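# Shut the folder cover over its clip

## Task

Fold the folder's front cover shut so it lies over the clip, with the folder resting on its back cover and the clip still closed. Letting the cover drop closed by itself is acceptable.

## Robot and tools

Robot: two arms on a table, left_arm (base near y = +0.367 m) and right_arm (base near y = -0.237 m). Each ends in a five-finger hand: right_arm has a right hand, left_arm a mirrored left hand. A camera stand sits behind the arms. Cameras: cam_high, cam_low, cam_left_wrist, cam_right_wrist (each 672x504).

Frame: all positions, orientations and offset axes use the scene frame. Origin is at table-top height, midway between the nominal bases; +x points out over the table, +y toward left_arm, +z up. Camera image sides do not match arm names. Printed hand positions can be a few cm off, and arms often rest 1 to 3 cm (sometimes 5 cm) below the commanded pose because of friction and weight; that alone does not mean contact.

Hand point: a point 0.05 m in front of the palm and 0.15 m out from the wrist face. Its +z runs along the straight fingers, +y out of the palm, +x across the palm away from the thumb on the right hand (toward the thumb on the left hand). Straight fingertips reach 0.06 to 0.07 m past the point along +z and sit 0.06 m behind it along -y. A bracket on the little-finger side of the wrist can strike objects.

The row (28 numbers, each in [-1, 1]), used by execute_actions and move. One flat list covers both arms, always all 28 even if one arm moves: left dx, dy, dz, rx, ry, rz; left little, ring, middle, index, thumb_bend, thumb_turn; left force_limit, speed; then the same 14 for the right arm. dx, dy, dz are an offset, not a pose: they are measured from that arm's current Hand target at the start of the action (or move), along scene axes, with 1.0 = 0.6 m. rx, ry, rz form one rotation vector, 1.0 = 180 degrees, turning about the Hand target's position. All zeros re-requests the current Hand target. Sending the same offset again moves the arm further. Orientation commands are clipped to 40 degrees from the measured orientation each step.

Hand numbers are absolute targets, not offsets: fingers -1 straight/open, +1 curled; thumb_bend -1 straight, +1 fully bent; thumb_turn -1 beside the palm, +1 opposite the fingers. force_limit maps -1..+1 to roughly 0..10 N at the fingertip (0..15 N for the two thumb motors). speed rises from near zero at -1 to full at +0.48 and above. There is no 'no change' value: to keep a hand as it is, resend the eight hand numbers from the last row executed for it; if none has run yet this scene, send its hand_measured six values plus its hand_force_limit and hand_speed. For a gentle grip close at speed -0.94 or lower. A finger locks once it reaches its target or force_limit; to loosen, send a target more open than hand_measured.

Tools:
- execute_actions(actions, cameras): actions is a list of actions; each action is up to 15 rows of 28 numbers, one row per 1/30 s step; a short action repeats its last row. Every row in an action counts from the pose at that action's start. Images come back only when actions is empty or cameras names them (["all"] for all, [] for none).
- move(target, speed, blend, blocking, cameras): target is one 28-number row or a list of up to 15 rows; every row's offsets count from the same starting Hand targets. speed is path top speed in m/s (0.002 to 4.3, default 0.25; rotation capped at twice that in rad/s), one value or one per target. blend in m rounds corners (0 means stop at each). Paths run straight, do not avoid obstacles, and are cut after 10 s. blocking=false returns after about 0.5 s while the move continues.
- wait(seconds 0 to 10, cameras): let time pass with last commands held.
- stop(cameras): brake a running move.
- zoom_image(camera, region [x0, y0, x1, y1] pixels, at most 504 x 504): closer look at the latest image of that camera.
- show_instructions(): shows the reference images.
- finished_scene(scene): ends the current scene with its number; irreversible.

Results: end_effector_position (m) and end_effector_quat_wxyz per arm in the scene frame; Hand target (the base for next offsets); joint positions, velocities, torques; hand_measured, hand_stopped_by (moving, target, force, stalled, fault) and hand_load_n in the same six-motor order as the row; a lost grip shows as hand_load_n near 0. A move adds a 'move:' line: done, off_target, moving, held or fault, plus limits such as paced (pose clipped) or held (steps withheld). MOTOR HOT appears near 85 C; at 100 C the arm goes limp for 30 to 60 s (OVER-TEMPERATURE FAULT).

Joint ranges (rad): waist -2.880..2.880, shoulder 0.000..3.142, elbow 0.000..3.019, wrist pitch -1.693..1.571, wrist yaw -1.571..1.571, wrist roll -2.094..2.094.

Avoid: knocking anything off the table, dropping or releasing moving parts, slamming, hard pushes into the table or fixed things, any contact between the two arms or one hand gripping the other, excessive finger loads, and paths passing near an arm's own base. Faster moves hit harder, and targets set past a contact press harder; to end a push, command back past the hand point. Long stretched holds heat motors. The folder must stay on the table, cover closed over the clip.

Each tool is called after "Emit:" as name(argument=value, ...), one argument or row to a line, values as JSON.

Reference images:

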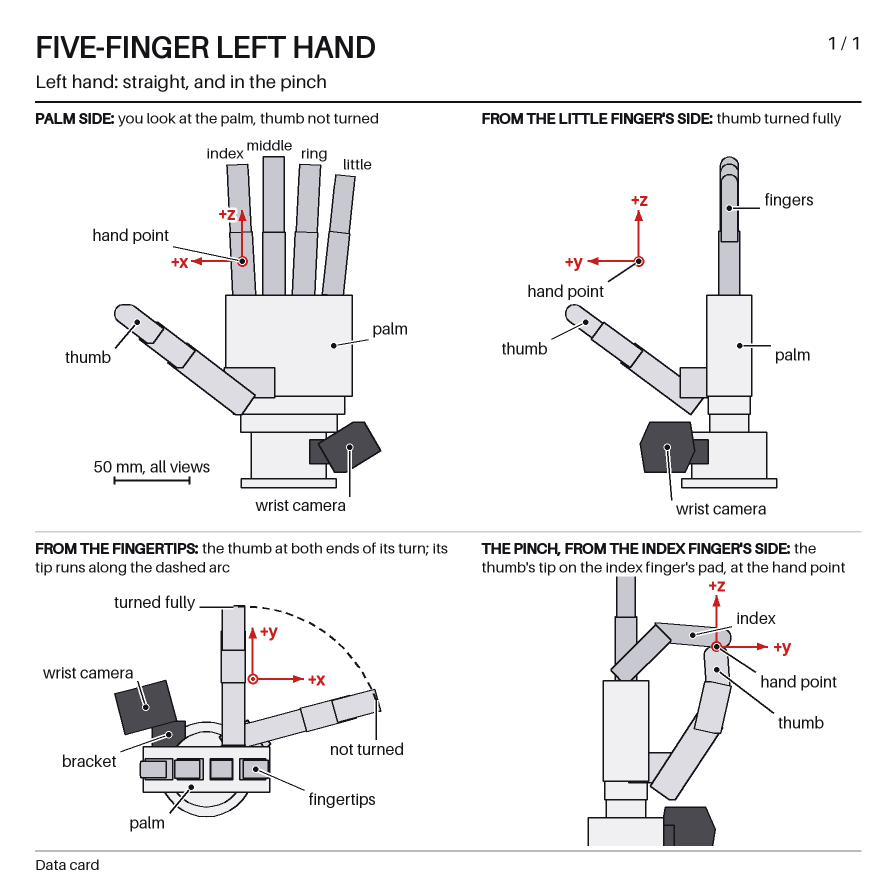

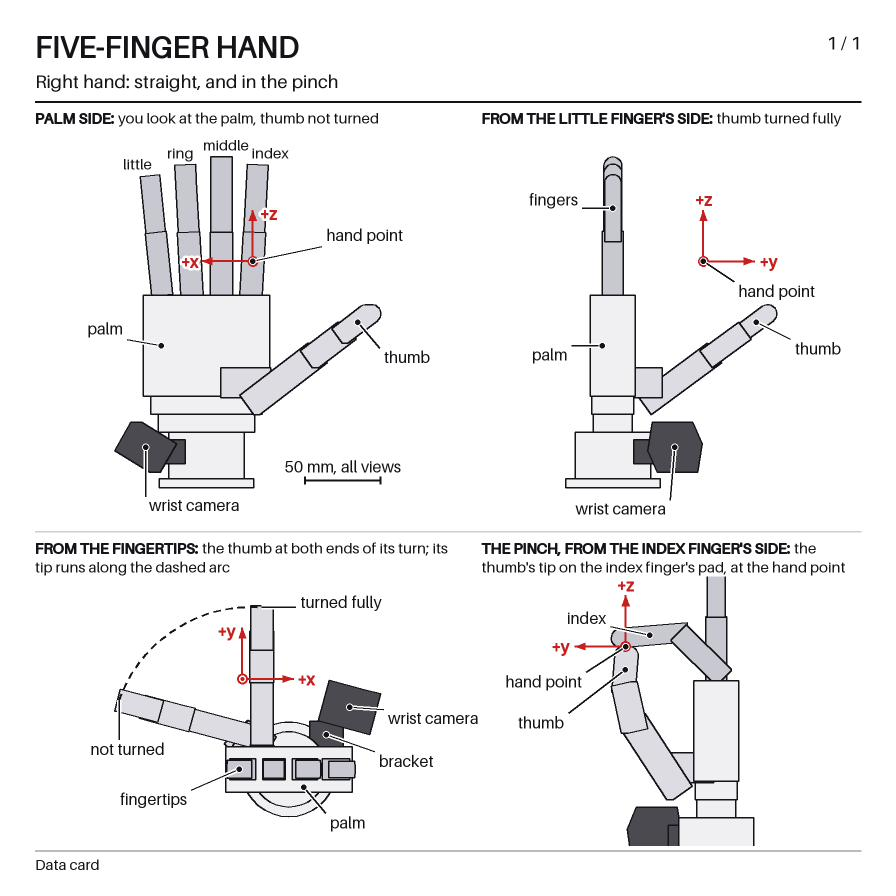

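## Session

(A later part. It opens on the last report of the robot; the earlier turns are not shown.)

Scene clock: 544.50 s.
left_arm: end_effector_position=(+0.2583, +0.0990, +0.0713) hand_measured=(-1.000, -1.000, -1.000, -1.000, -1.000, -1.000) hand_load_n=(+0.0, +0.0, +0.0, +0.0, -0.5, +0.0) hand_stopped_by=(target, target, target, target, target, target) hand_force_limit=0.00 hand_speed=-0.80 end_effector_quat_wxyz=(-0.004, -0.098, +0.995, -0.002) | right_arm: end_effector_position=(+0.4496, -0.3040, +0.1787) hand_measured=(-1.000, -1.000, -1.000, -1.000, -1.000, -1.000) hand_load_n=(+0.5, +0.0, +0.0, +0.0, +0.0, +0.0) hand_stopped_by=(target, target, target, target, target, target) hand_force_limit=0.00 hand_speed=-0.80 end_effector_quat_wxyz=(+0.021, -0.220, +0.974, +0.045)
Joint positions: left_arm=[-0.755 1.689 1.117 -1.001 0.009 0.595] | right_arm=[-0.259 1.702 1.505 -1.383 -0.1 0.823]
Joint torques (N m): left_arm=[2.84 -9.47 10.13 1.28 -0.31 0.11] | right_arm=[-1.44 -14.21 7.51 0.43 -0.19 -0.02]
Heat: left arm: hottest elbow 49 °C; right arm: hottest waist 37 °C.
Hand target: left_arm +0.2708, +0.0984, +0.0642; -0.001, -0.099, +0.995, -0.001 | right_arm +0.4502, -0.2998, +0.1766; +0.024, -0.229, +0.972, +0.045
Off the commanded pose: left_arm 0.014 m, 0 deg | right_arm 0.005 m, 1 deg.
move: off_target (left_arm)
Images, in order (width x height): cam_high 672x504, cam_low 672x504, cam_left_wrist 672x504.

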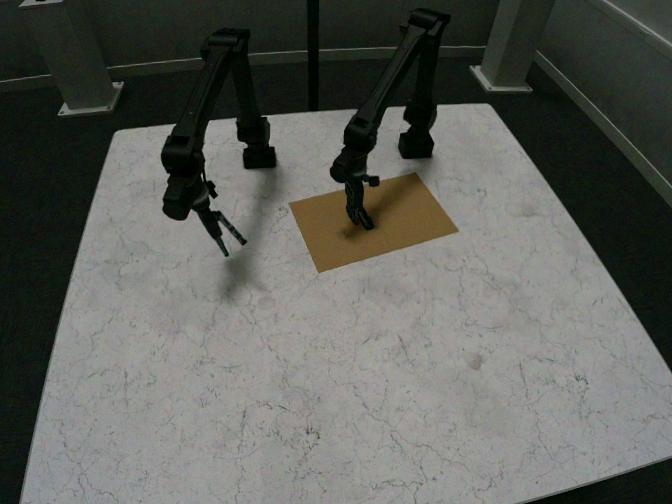

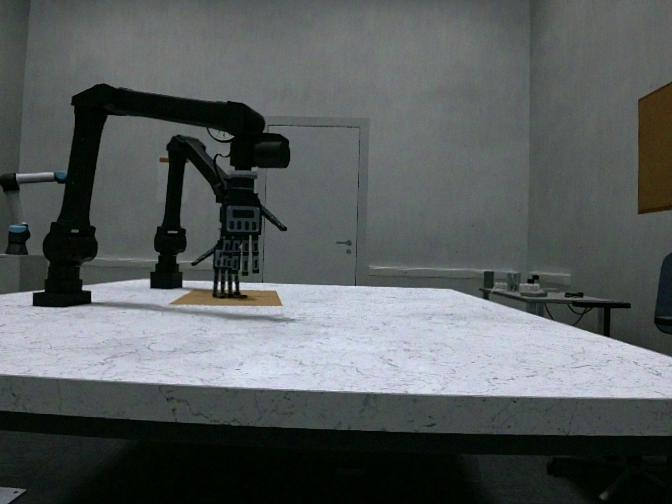

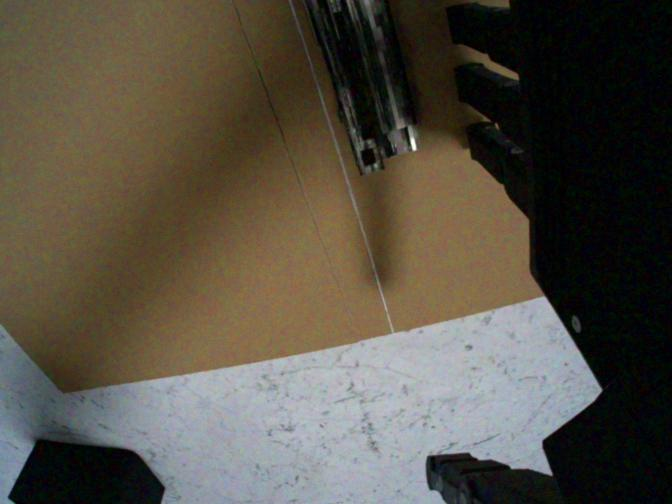

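Emit:
move(
  target=[0,0.1,0.005,0,0,0,-1,-1,-1,-1,-1,-1,0,-0.8,0,0,0,0,0,0,-1,-1,-1,-1,-1,-1,0,-0.8],
  cameras=["cam_left_wrist","cam_high","cam_low"],
  speed=0.06,
)

Emit:
zoom_image(
  camera="cam_high",
  region=[270, 150, 480, 290],
)

Scene clock: 566.20 s.
left_arm: end_effector_position=(+0.2690, +0.1509, +0.0708) hand_measured=(-1.000, -1.000, -1.000, -1.000, -1.000, -1.000) hand_load_n=(+0.0, +0.0, +0.0, +0.0, +0.0, +0.0) hand_stopped_by=(target, target, target, target, target, target) hand_force_limit=0.00 hand_speed=-0.80 end_effector_quat_wxyz=(-0.002, -0.100, +0.995, -0.004) | right_arm: end_effector_position=(+0.4496, -0.3040, +0.1787) hand_measured=(-1.000, -1.000, -1.000, -1.000, -1.000, -1.000) hand_load_n=(+0.0, +0.0, +0.0, +0.0, -0.5, +0.0) hand_stopped_by=(target, target, target, target, target, target) hand_force_limit=0.00 hand_speed=-0.80 end_effector_quat_wxyz=(+0.021, -0.220, +0.974, +0.045)
Joint positions: left_arm=[-0.651 1.625 1.033 -0.976 0.009 0.697] | right_arm=[-0.259 1.702 1.505 -1.383 -0.1 0.823]
Joint torques (N m): left_arm=[2.78 -10.93 7.36 1.13 -0.31 0.16] | right_arm=[-1.44 -14.1 7.53 0.46 -0.18 -0.01]
Heat: left arm: hottest elbow 50 °C; right arm: hottest waist 37 °C.
Hand target: left_arm +0.2707, +0.1585, +0.0671; -0.001, -0.099, +0.995, +0.000 | right_arm +0.4502, -0.2998, +0.1766; +0.024, -0.229, +0.972, +0.045
Off the commanded pose: left_arm 0.008 m, 0 deg | right_arm 0.005 m, 1 deg.
move: done
Images, in order (width x height): cam_high 672x504, cam_low 672x504, cam_left_wrist 672x504.

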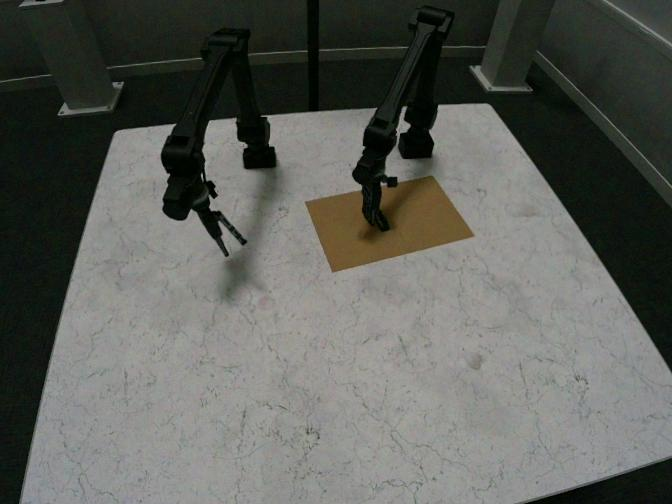

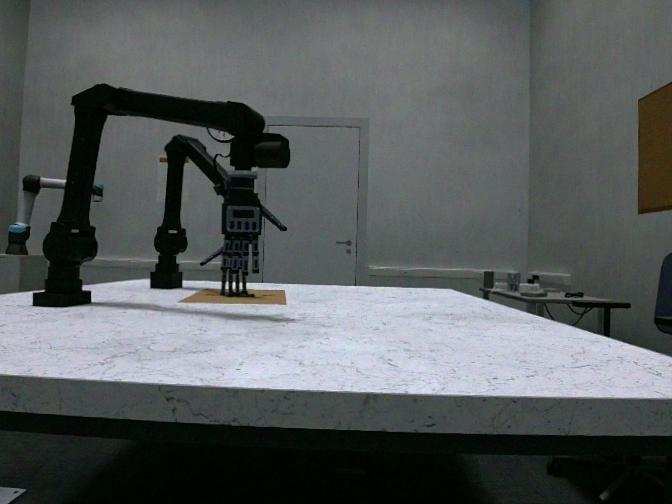

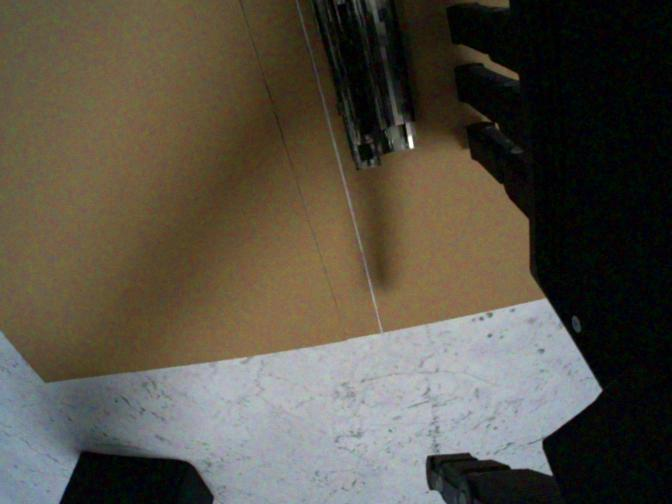

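Scaled by 2.400.

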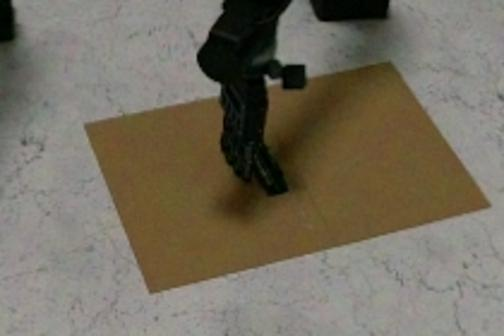

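Emit:
move(
  target=[0,0.25,0,0,0,0,-1,-1,-1,-1,-1,-1,0,-0.8,0,0,0,0,0,0,-1,-1,-1,-1,-1,-1,0,-0.8],
  cameras=["cam_left_wrist","cam_high","cam_low"],
  speed=0.08,
)

Emit:
zoom_image(
  camera="cam_high",
  region=[300, 150, 540, 310],
)

Scene clock: 579.47 s.
left_arm: end_effector_position=(+0.2713, +0.3025, +0.0700) hand_measured=(-1.000, -1.000, -1.000, -1.000, -1.000, -1.000) hand_load_n=(+0.0, +0.0, +0.0, +0.0, +0.0, +0.5) hand_stopped_by=(target, target, target, target, target, target) hand_force_limit=0.00 hand_speed=-0.80 end_effector_quat_wxyz=(-0.003, -0.100, +0.995, -0.003) | right_arm: end_effector_position=(+0.4496, -0.3040, +0.1787) hand_measured=(-1.000, -1.000, -1.000, -1.000, -1.000, -1.000) hand_load_n=(+0.0, +0.0, +0.0, +0.0, +0.0, +0.0) hand_stopped_by=(target, target, target, target, target, target) hand_force_limit=0.00 hand_speed=-0.80 end_effector_quat_wxyz=(+0.021, -0.220, +0.974, +0.045)
Joint positions: left_arm=[-0.307 1.456 0.831 -0.948 0.007 1.039] | right_arm=[-0.259 1.702 1.505 -1.383 -0.1 0.823]
Joint torques (N m): left_arm=[2.26 -8 7.23 1.14 -0.29 0.12] | right_arm=[-1.44 -14.15 7.51 0.46 -0.19 -0.02]
Heat: left arm: hottest elbow 48 °C; right arm: hottest waist 37 °C.
Hand target: left_arm +0.2708, +0.3084, +0.0671; -0.001, -0.098, +0.995, -0.001 | right_arm +0.4502, -0.2998, +0.1766; +0.024, -0.229, +0.972, +0.045
Off the commanded pose: left_arm 0.007 m, 0 deg | right_arm 0.005 m, 1 deg.
move: done
Images, in order (width x height): cam_high 672x504, cam_low 672x504, cam_left_wrist 672x504.

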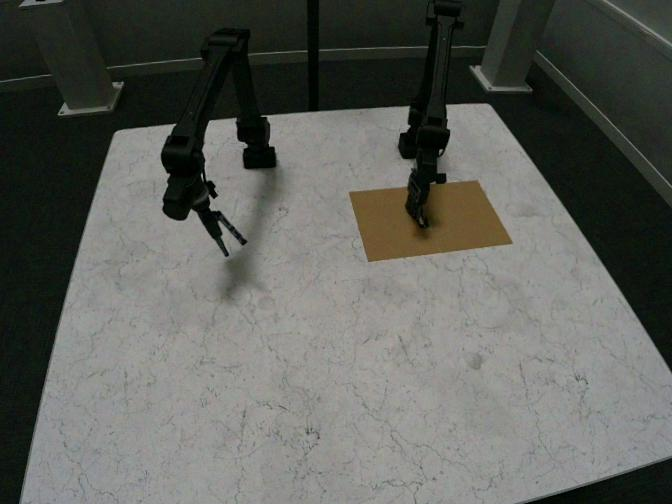

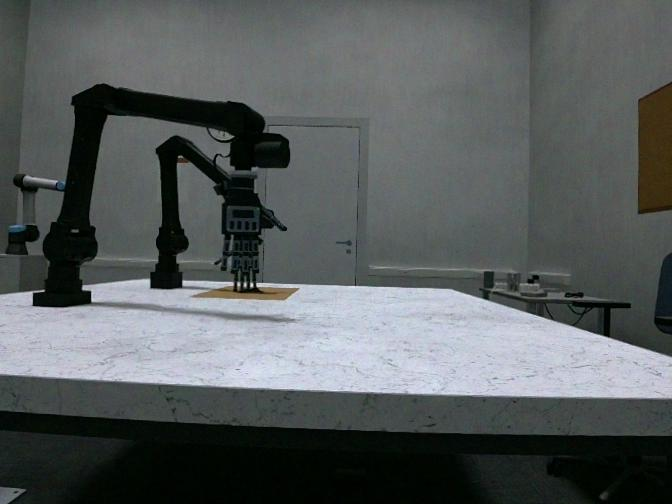

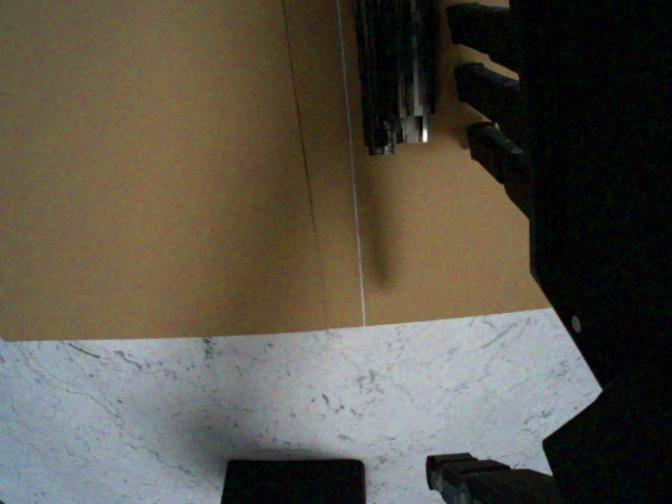

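Scaled by 2.100.

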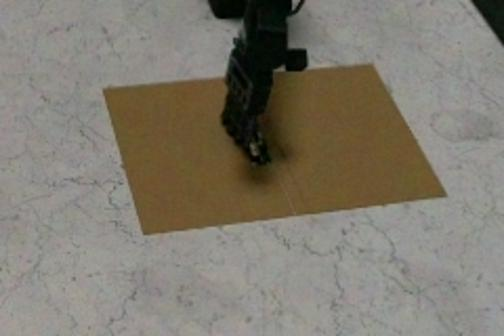

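Emit:
move(
  target=[
    [0,0,0.05,0,0,0,-1,-1,-1,-1,-1,-1,0,-0.8,0,0,0,0,0,0,-1,-1,-1,-1,-1,-1,0,-0.8],
    [0.04,0,0.04,0,0,0,-1,-1,-1,-1,-1,-1,0,-0.8,0,0,0,0,0,0,-1,-1,-1,-1,-1,-1,0,-0.8],
    [0.04,0,-0.002,0,0,0,-1,-1,-1,-1,-1,-1,0,-0.8,0,0,0,0,0,0,-1,-1,-1,-1,-1,-1,0,-0.8],
    [0.04,0.25,-0.002,0,0,0,-1,-1,-1,-1,-1,-1,0,-0.8,0,0,0,0,0,0,-1,-1,-1,-1,-1,-1,0,-0.8],
  ],
  cameras=["cam_left_wrist","cam_high","cam_low"],
  speed=0.08,
)

Emit:
zoom_image(
  camera="cam_high",
  region=[360, 130, 620, 310],
)

Scene clock: 612.40 s.
left_arm: end_effector_position=(+0.2961, +0.4528, +0.0698) hand_measured=(-1.000, -1.000, -1.000, -1.000, -1.000, -1.000) hand_load_n=(+0.0, +0.0, +0.5, +0.0, +0.0, +0.0) hand_stopped_by=(target, target, target, target, target, target) hand_force_limit=0.00 hand_speed=-0.80 end_effector_quat_wxyz=(-0.001, -0.100, +0.995, -0.004) | right_arm: end_effector_position=(+0.4496, -0.3040, +0.1787) hand_measured=(-1.000, -1.000, -1.000, -1.000, -1.000, -1.000) hand_load_n=(+0.0, +0.0, +0.0, +0.0, +0.0, +0.0) hand_stopped_by=(target, target, target, target, target, target) hand_force_limit=0.00 hand_speed=-0.80 end_effector_quat_wxyz=(+0.021, -0.220, +0.974, +0.045)
Joint positions: left_arm=[0.121 1.472 0.848 -0.948 0.007 1.467] | right_arm=[-0.259 1.702 1.505 -1.383 -0.1 0.823]
Joint torques (N m): left_arm=[2.78 -7.41 7.65 1.16 -0.31 0.18] | right_arm=[-1.44 -14.15 7.53 0.44 -0.19 -0.01]
Heat: left arm: hottest elbow 46 °C; right arm: hottest waist 36 °C.
Hand target: left_arm +0.2949, +0.4584, +0.0660; -0.001, -0.098, +0.995, -0.001 | right_arm +0.4502, -0.2998, +0.1766; +0.024, -0.229, +0.972, +0.045
Off the commanded pose: left_arm 0.007 m, 0 deg | right_arm 0.005 m, 1 deg.
move: done
Images, in order (width x height): cam_high 672x504, cam_low 672x504, cam_left_wrist 672x504.

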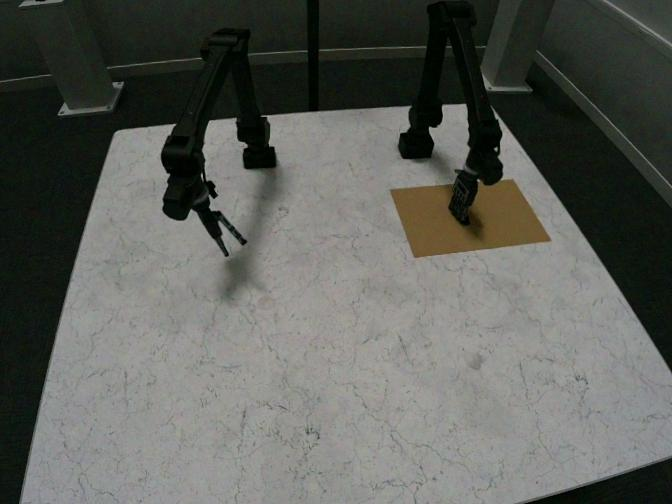

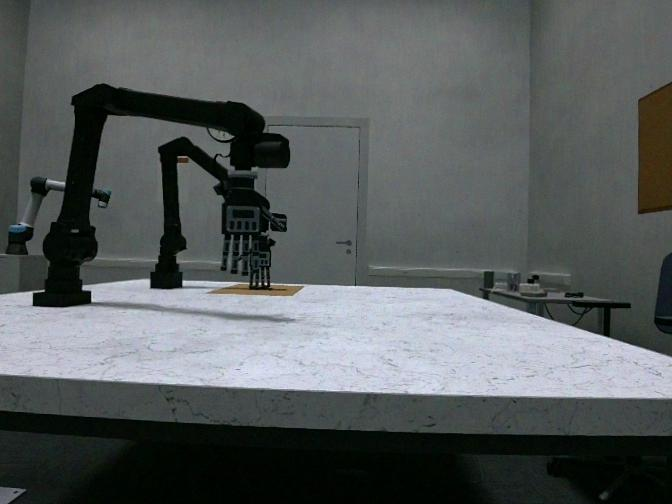

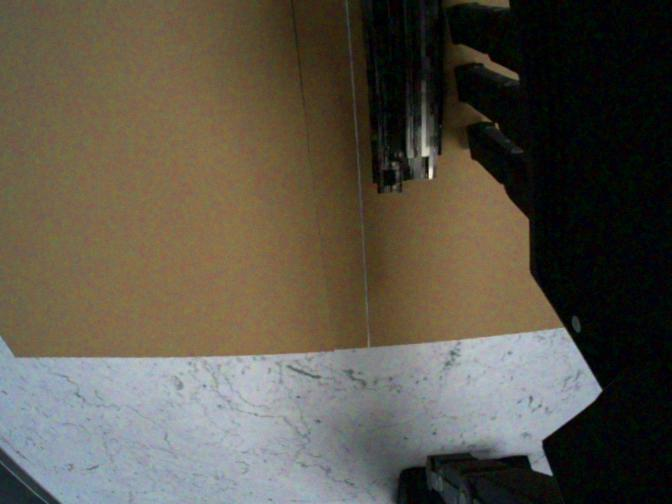

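Scaled by 1.938.

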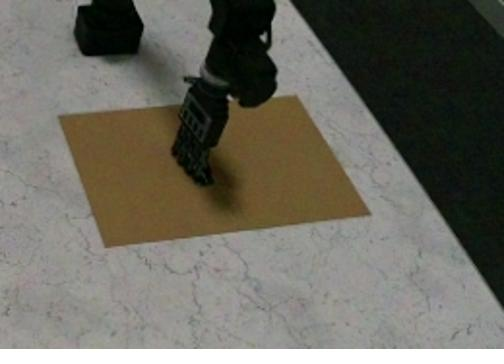

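Emit:
move(
  target=[0,0.285,0,0,0,0,-1,-1,-1,-1,-1,-1,0,-0.8,0,0,0,0,0,0,-1,-1,-1,-1,-1,-1,0,-0.8],
  cameras=["cam_left_wrist","cam_high","cam_low"],
  speed=0.08,
)

Emit:
zoom_image(
  camera="cam_high",
  region=[420, 130, 660, 310],
)

Scene clock: 635.37 s.
left_arm: end_effector_position=(+0.2915, +0.6192, +0.0702) hand_measured=(-1.000, -1.000, -1.000, -1.000, -1.000, -1.000) hand_load_n=(+0.0, +0.0, +0.5, +0.0, +0.0, +0.0) hand_stopped_by=(target, target, target, target, target, target) hand_force_limit=0.00 hand_speed=-0.80 end_effector_quat_wxyz=(+0.007, -0.099, +0.995, -0.001) | right_arm: end_effector_position=(+0.4496, -0.3040, +0.1787) hand_measured=(-1.000, -1.000, -1.000, -1.000, -1.000, -1.000) hand_load_n=(+0.0, +0.0, +0.0, +0.0, +0.0, +0.0) hand_stopped_by=(target, target, target, target, target, target) hand_force_limit=0.00 hand_speed=-0.80 end_effector_quat_wxyz=(+0.021, -0.220, +0.974, +0.045)
Joint positions: left_arm=[0.54 1.573 0.967 -0.953 0.008 1.888] | right_arm=[-0.259 1.702 1.505 -1.383 -0.1 0.823]
Joint torques (N m): left_arm=[2.67 -6.77 10.78 0.54 -0.33 0.14] | right_arm=[-1.49 -14.1 7.54 0.44 -0.18 -0.01]
Heat: left arm: hottest elbow 45 °C; right arm: hottest waist 36 °C.
Hand target: left_arm +0.2947, +0.6295, +0.0660; -0.001, -0.098, +0.995, +0.000 | right_arm +0.4502, -0.2998, +0.1766; +0.024, -0.229, +0.972, +0.045
Off the commanded pose: left_arm 0.011 m, 1 deg | right_arm 0.005 m, 1 deg.
move: off_target (left_arm)
Images, in order (width x height): cam_high 672x504, cam_low 672x504, cam_left_wrist 672x504.

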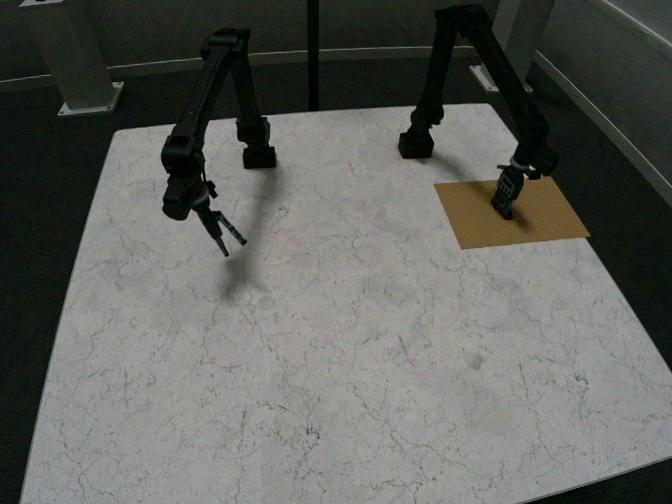

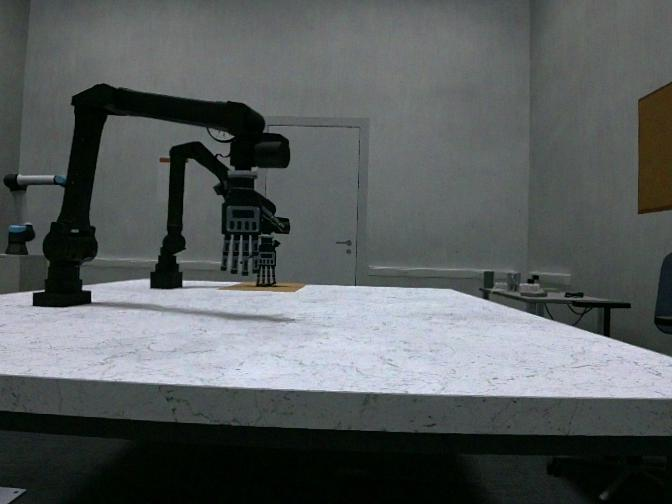

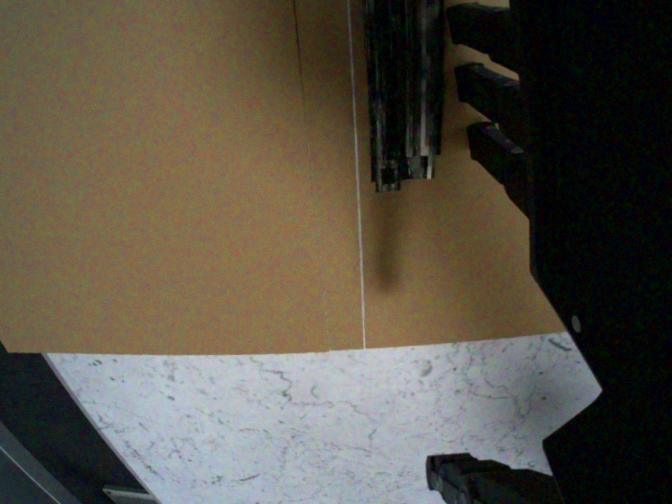

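Scaled by 2.100.

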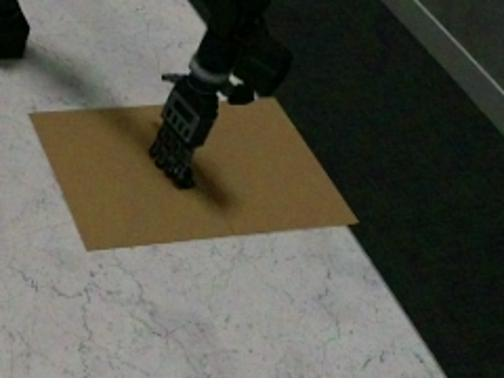

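Emit:
move(
  target=[0,0.042,0,0,0,0,-1,-1,-1,-1,-1,-1,0,-0.8,0,0,0,0,0,0,-1,-1,-1,-1,-1,-1,0,-0.8],
  cameras=["cam_left_wrist","cam_high"],
  speed=0.08,
)

Emit:
zoom_image(
  camera="cam_high",
  region=[420, 130, 660, 310],
)

Scene clock: 651.50 s.
left_arm: end_effector_position=(+0.2919, +0.6432, +0.0703) hand_measured=(-1.000, -1.000, -1.000, -1.000, -1.000, -1.000) hand_load_n=(+0.0, +0.0, +0.5, +0.0, +0.0, +0.0) hand_stopped_by=(target, target, target, target, target, target) hand_force_limit=0.00 hand_speed=-0.80 end_effector_quat_wxyz=(+0.007, -0.099, +0.995, -0.001) | right_arm: end_effector_position=(+0.4496, -0.3040, +0.1787) hand_measured=(-1.000, -1.000, -1.000, -1.000, -1.000, -1.000) hand_load_n=(+0.0, +0.0, +0.0, +0.0, +0.0, +0.0) hand_stopped_by=(target, target, target, target, target, target) hand_force_limit=0.00 hand_speed=-0.80 end_effector_quat_wxyz=(+0.021, -0.220, +0.974, +0.045)
Joint positions: left_arm=[0.59 1.603 1.004 -0.962 0.008 1.939] | right_arm=[-0.259 1.702 1.505 -1.383 -0.1 0.823]
Joint torques (N m): left_arm=[3.25 -7.3 11 0.65 -0.39 0.15] | right_arm=[-1.38 -14.15 7.54 0.46 -0.19 -0.01]
Heat: left arm: hottest elbow 47 °C; right arm: hottest waist 36 °C.
Hand target: left_arm +0.2947, +0.6546, +0.0660; -0.001, -0.098, +0.995, -0.001 | right_arm +0.4502, -0.2998, +0.1766; +0.024, -0.229, +0.972, +0.045
Off the commanded pose: left_arm 0.013 m, 1 deg | right_arm 0.005 m, 1 deg.
move: off_target (left_arm)
Images, in order (width x height): cam_high 672x504, cam_left_wrist 672x504.

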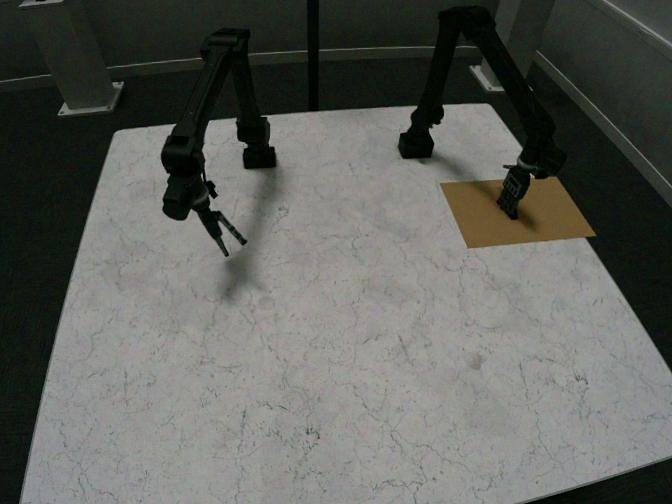

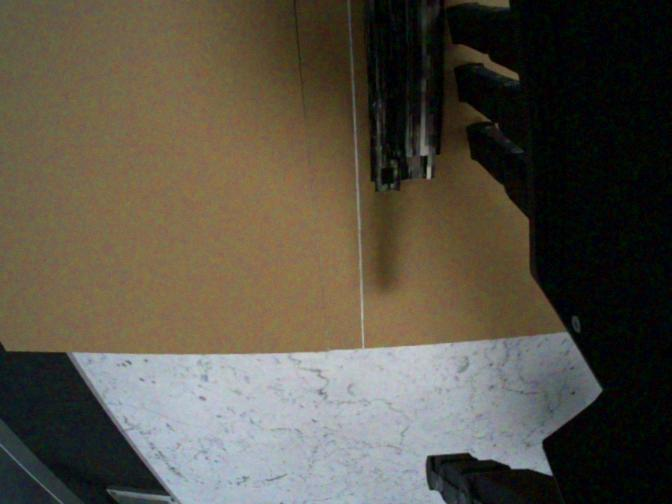

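Scaled by 2.100.

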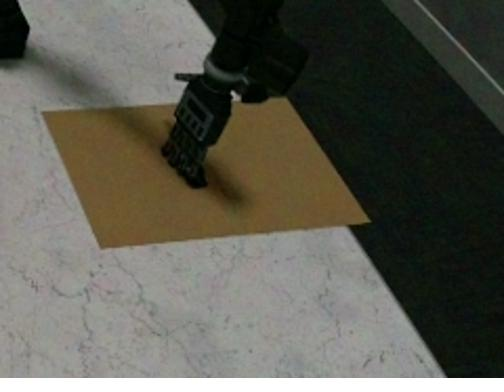

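Emit:
move(
  target=[
    [0,0,0.25,0,0,0,-1,-1,-1,-1,-1,-1,0,-0.8,0,0,0,0,0,0,-1,-1,-1,-1,-1,-1,0,-0.8],
    [0.067,0.409,0.257,0,0,0.937,-1,-1,-1,-1,-1,-1,0,-0.8,0,0,0,0,0,0,-1,-1,-1,-1,-1,-1,0,-0.8],
  ],
  cameras=["cam_left_wrist","cam_high","cam_low"],
  speed=[0.15,0.3],
)

Emit:
zoom_image(
  camera="cam_high",
  region=[420, 130, 660, 310],
)

Scene clock: 733.30 s.
left_arm: end_effector_position=(+0.3342, +0.8879, +0.2231) hand_measured=(-1.000, -1.000, -1.000, -1.000, -1.000, -1.000) hand_load_n=(+0.0, +0.0, +0.0, +0.0, +0.0, +0.0) hand_stopped_by=(target, target, target, target, target, target) hand_force_limit=0.00 hand_speed=-0.80 end_effector_quat_wxyz=(+0.000, +1.000, -0.012, +0.000) | right_arm: end_effector_position=(+0.4496, -0.3040, +0.1787) hand_measured=(-1.000, -1.000, -1.000, -1.000, -1.000, -1.000) hand_load_n=(+0.0, +0.5, +0.0, +0.0, +0.0, +0.0) hand_stopped_by=(target, target, target, target, target, target) hand_force_limit=0.00 hand_speed=-0.80 end_effector_quat_wxyz=(+0.021, -0.220, +0.974, +0.045)
Joint positions: left_arm=[1.084 2.155 2.245 -1.662 0.001 -0.486] | right_arm=[-0.259 1.702 1.505 -1.383 -0.1 0.823]
Joint torques (N m): left_arm=[2.84 -18.02 14.15 0.54 -0.01 -0.12] | right_arm=[-1.49 -14.15 7.5 0.44 -0.18 0]
Heat: left arm: hottest elbow 52 °C; right arm: hottest waist 36 °C.
Hand target: left_arm +0.3348, +0.9001, +0.2201; -0.001, +1.000, +0.000, +0.001 | right_arm +0.4502, -0.2998, +0.1766; +0.024, -0.229, +0.972, +0.045
Off the commanded pose: left_arm 0.012 m, 1 deg | right_arm 0.005 m, 1 deg.
move: off_target (left_arm)
Images, in order (width x height): cam_high 672x504, cam_low 672x504, cam_left_wrist 672x504.

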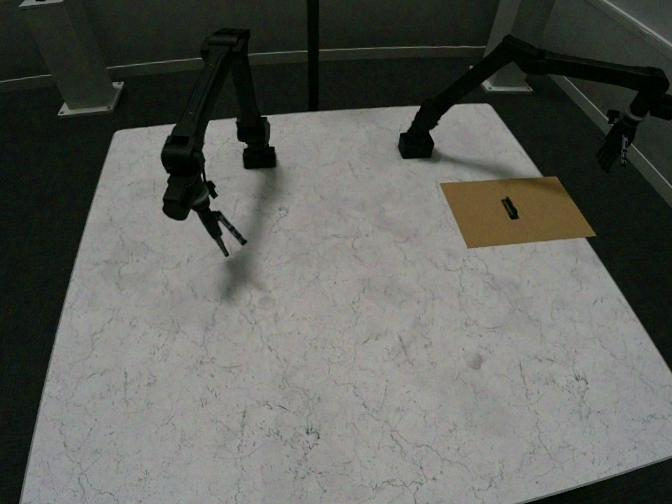

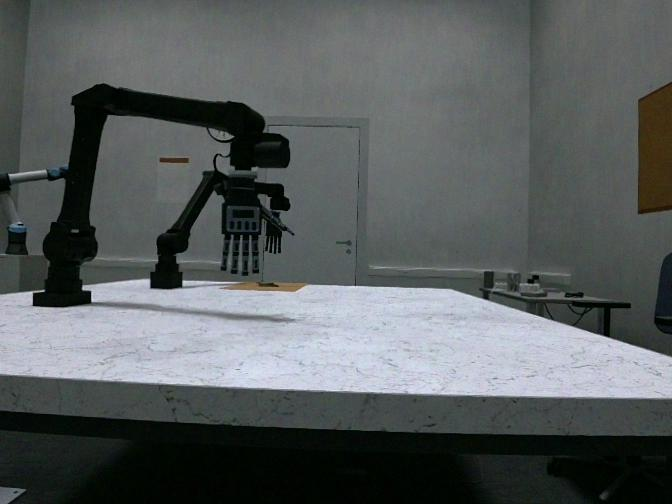

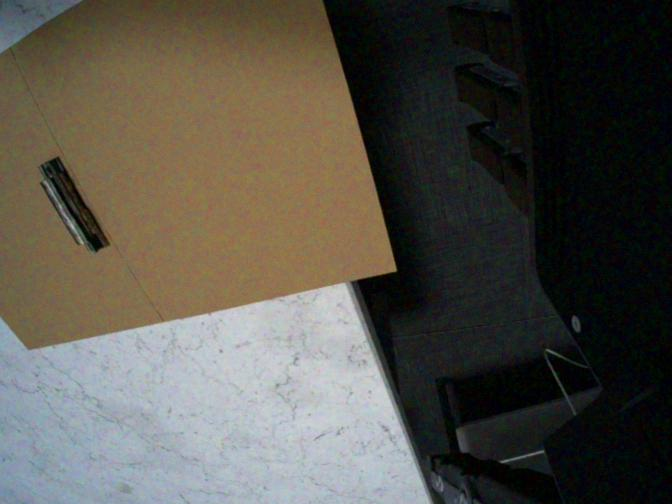

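Scaled by 2.100.

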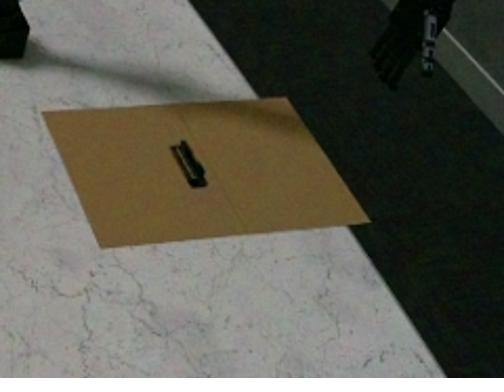

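Emit:
move(
  target=[
    [0,-0.433,-0.167,0,0,0,-1,-1,-1,-1,-1,-1,0,-0.8,0,0,0,0,0,0,-1,-1,-1,-1,-1,-1,0,-0.8],
    [0,-0.433,-0.254,0,0,0,-1,-1,-1,-1,-1,-1,0,-0.8,0,0,0,0,0,0,-1,-1,-1,-1,-1,-1,0,-0.8],
  ],
  cameras=["cam_left_wrist","cam_high","cam_low"],
  speed=[0.2,0.06],
)

Emit:
zoom_image(
  camera="cam_high",
  region=[420, 130, 660, 310],
)

Scene clock: 761.27 s.
left_arm: end_effector_position=(+0.3339, +0.6408, +0.0771) hand_measured=(-1.000, -1.000, -1.000, -1.000, -1.000, -1.000) hand_load_n=(+0.0, +0.0, +0.0, +0.0, +0.0, +0.0) hand_stopped_by=(target, target, target, target, target, target) hand_force_limit=0.00 hand_speed=-0.80 end_effector_quat_wxyz=(-0.004, +1.000, -0.006, +0.005) | right_arm: end_effector_position=(+0.4496, -0.3040, +0.1787) hand_measured=(-1.000, -1.000, -1.000, -1.000, -1.000, -1.000) hand_load_n=(+0.0, +0.0, +0.0, +0.0, +0.0, +0.0) hand_stopped_by=(target, target, target, target, target, target) hand_force_limit=0.00 hand_speed=-0.80 end_effector_quat_wxyz=(+0.021, -0.220, +0.974, +0.045)
Joint positions: left_arm=[0.825 1.7 1.151 -1.009 0.002 -0.758] | right_arm=[-0.259 1.702 1.505 -1.383 -0.1 0.823]
Joint torques (N m): left_arm=[1.38 -11.05 8.36 1.2 -0.05 -0.12] | right_arm=[-1.44 -14.04 7.53 0.44 -0.18 -0.01]
Motor temperatures (°C): left_arm=[34 37 56 30 30 31] | right_arm=[36 36 35 32 27 29]
Heat: left arm: hottest elbow 56 °C; right arm: hottest waist 36 °C.
Hand target: left_arm +0.3350, +0.6401, +0.0679; -0.001, +1.000, +0.000, +0.001 | right_arm +0.4502, -0.2998, +0.1766; +0.024, -0.229, +0.972, +0.045
Off the commanded pose: left_arm 0.009 m, 1 deg | right_arm 0.005 m, 1 deg.
move: done
Images, in order (width x height): cam_high 672x504, cam_low 672x504, cam_left_wrist 672x504.

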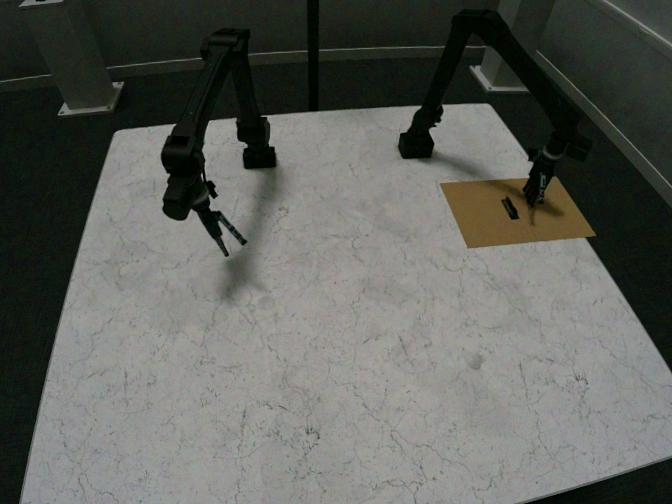

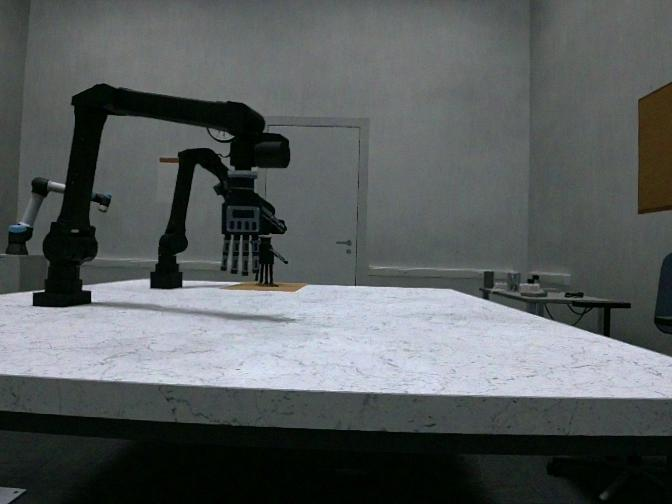

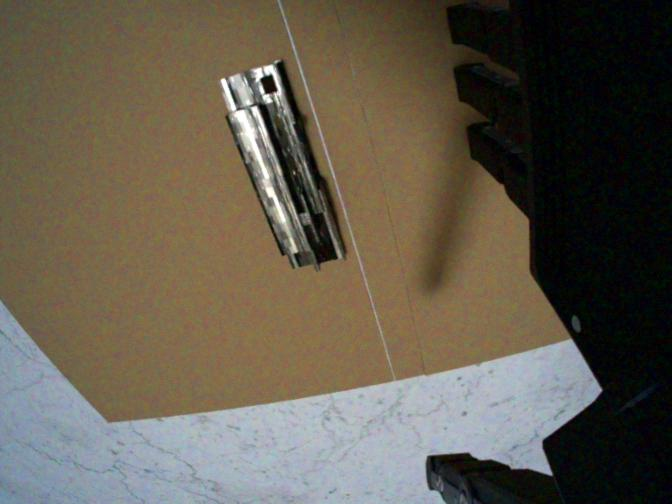

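Scaled by 2.100.

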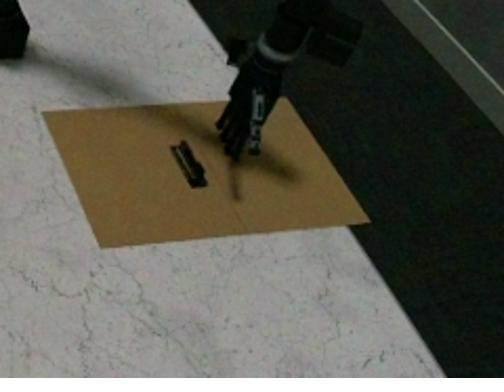

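Emit:
move(
  target=[
    [0,0,-0.022,0,0,0,-1,-1,-1,-1,-1,-1,0,-0.8,0,0,0,0,0,0,-1,-1,-1,-1,-1,-1,0,-0.8],
    [0,0.075,-0.022,0,0,0,-1,-1,-1,-1,-1,-1,0,-0.8,0,0,0,0,0,0,-1,-1,-1,-1,-1,-1,0,-0.8],
  ],
  cameras=["cam_left_wrist","cam_high"],
  speed=[0.06,0.06],
)

Emit:
zoom_image(
  camera="cam_high",
  region=[420, 130, 660, 310],
)

Scene clock: 772.43 s.
left_arm: end_effector_position=(+0.3397, +0.6749, +0.0709) hand_measured=(-1.000, -1.000, -1.000, -1.000, -1.000, -1.000) hand_load_n=(+0.0, +0.0, -2.5, +0.0, +0.0, +0.0) hand_stopped_by=(target, target, target, target, target, target) hand_force_limit=0.00 hand_speed=-0.80 end_effector_quat_wxyz=(-0.010, +1.000, -0.003, +0.015) | right_arm: end_effector_position=(+0.4496, -0.3040, +0.1787) hand_measured=(-1.000, -1.000, -1.000, -1.000, -1.000, -1.000) hand_load_n=(+0.0, +0.0, +0.0, +0.0, +0.0, +0.0) hand_stopped_by=(target, target, target, target, target, target) hand_force_limit=0.00 hand_speed=-0.80 end_effector_quat_wxyz=(+0.021, -0.220, +0.974, +0.045)
Joint positions: left_arm=[0.867 1.759 1.214 -0.991 0.009 -0.722] | right_arm=[-0.259 1.702 1.505 -1.383 -0.1 0.823]
Joint torques (N m): left_arm=[3.37 -8.82 10.73 0.65 -0.31 0.11] | right_arm=[-1.55 -14.21 7.53 0.44 -0.19 -0.01]
Heat: left arm: hottest elbow 54 °C; right arm: hottest waist 36 °C.
Hand target: left_arm +0.3349, +0.6851, +0.0545; +0.000, +1.000, +0.000, +0.001 | right_arm +0.4502, -0.2998, +0.1766; +0.024, -0.229, +0.972, +0.045
Off the commanded pose: left_arm 0.020 m, 2 deg | right_arm 0.005 m, 1 deg.
move: off_target (left_arm)
Images, in order (width x height): cam_high 672x504, cam_left_wrist 672x504.

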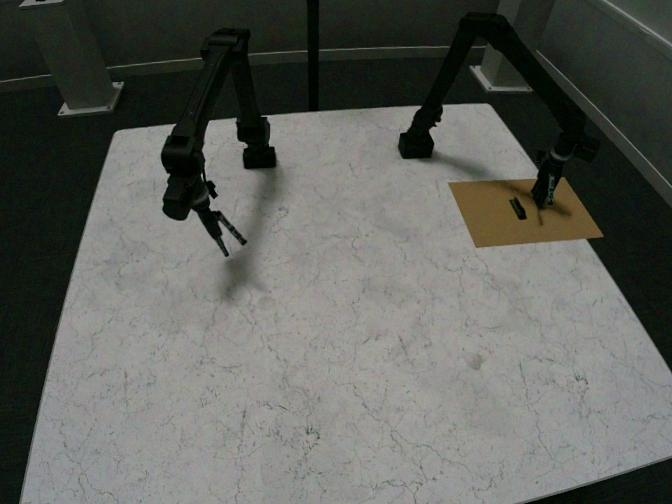

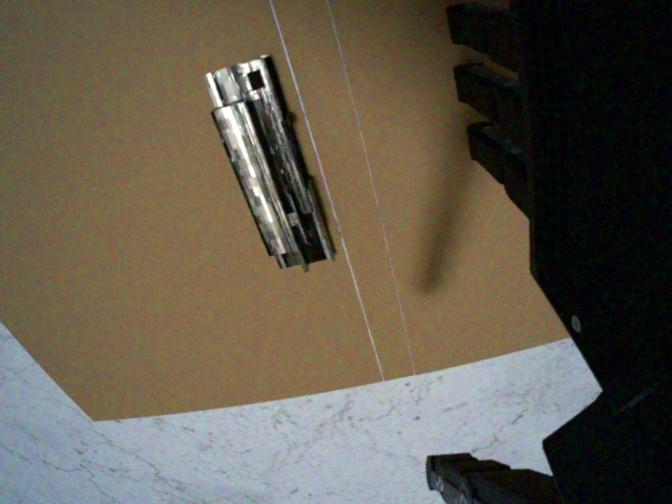

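Scaled by 2.100.

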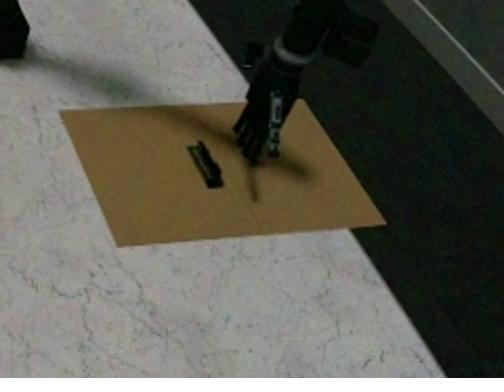

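Emit:
move(
  target=[
    [0,0,0.03,0,0,0,-1,-1,-1,-1,-1,-1,0,-0.8,0,0,0,0,0,0,-1,-1,-1,-1,-1,-1,0,-0.8],
    [0,0.05,0.20,0,0,0,-1,-1,-1,-1,-1,-1,0,-0.8,0,0,0,0,0,0,-1,-1,-1,-1,-1,-1,0,-0.8],
    [0,0.45,0.20,0,0,0,-1,-1,-1,-1,-1,-1,0,-0.8,0,0,0,0,0,0,-1,-1,-1,-1,-1,-1,0,-0.8],
    [0,0.45,0.19,0,0,0,0,0,0,0,-1,-1,0,0,0,0,0,0,0,0,-1,-1,-1,-1,-1,-1,0,-0.8],
  ],
  cameras=["cam_left_wrist","cam_high"],
  speed=[0.1,0.25,0.25,0.1],
)

Emit:
zoom_image(
  camera="cam_high",
  region=[420, 110, 672, 310],
)

Scene clock: 811.27 s.
left_arm: end_effector_position=(+0.3338, +0.9474, +0.1735) hand_measured=(+0.000, +0.000, +0.000, +0.000, -1.000, -1.000) hand_load_n=(+0.0, +0.0, +0.0, +0.5, +0.0, +0.0) hand_stopped_by=(target, target, target, target, target, target) hand_force_limit=0.00 hand_speed=0.00 end_effector_quat_wxyz=(-0.001, +1.000, +0.005, +0.002) | right_arm: end_effector_position=(+0.4496, -0.3040, +0.1787) hand_measured=(-1.000, -1.000, -1.000, -1.000, -1.000, -1.000) hand_load_n=(+0.0, +0.0, +0.0, +0.0, +0.0, +0.0) hand_stopped_by=(target, target, target, target, target, target) hand_force_limit=0.00 hand_speed=-0.80 end_effector_quat_wxyz=(+0.021, -0.220, +0.974, +0.045)
Joint positions: left_arm=[1.127 2.357 2.473 -1.684 0.002 -0.478] | right_arm=[-0.259 1.702 1.505 -1.383 -0.1 0.823]
Joint torques (N m): left_arm=[1.44 -20.84 14.05 0.53 -0.02 0.11] | right_arm=[-1.44 -14.1 7.54 0.43 -0.19 -0.01]
Motor temperatures (°C): left_arm=[34 34 51 30 30 31] | right_arm=[35 36 36 32 27 29]
Heat: left arm: hottest elbow 51 °C; right arm: hottest shoulder 36 °C.
Hand target: left_arm +0.3349, +0.9552, +0.1686; -0.001, +1.000, +0.000, +0.001 | right_arm +0.4502, -0.2998, +0.1766; +0.024, -0.229, +0.972, +0.045
Off the commanded pose: left_arm 0.009 m, 1 deg | right_arm 0.005 m, 1 deg.
joint sent to its limit (left arm) — joint 4 (wrist pitch), lower limit. The joint targets still meet the commanded pose.
move: done
Images, in order (width x height): cam_high 672x504, cam_left_wrist 672x504.

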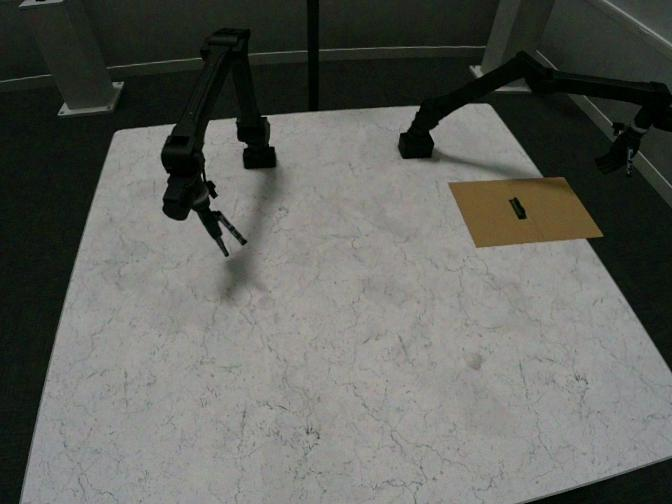

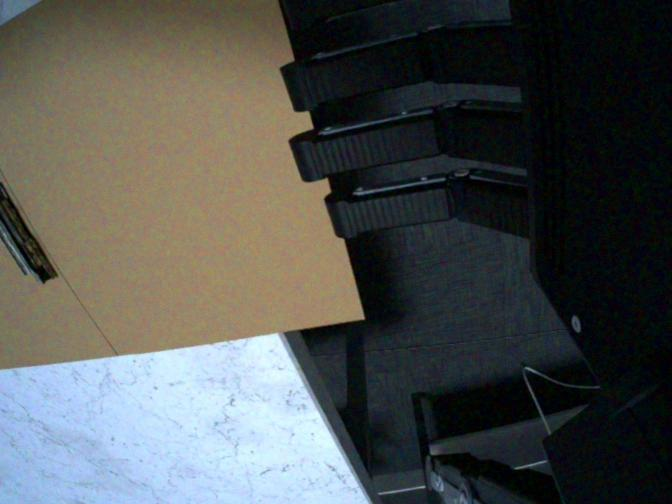

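Scaled by 2.000.

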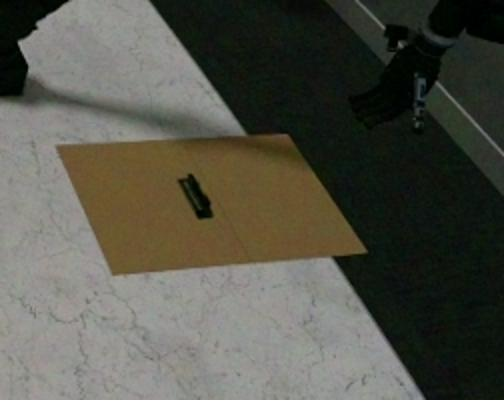

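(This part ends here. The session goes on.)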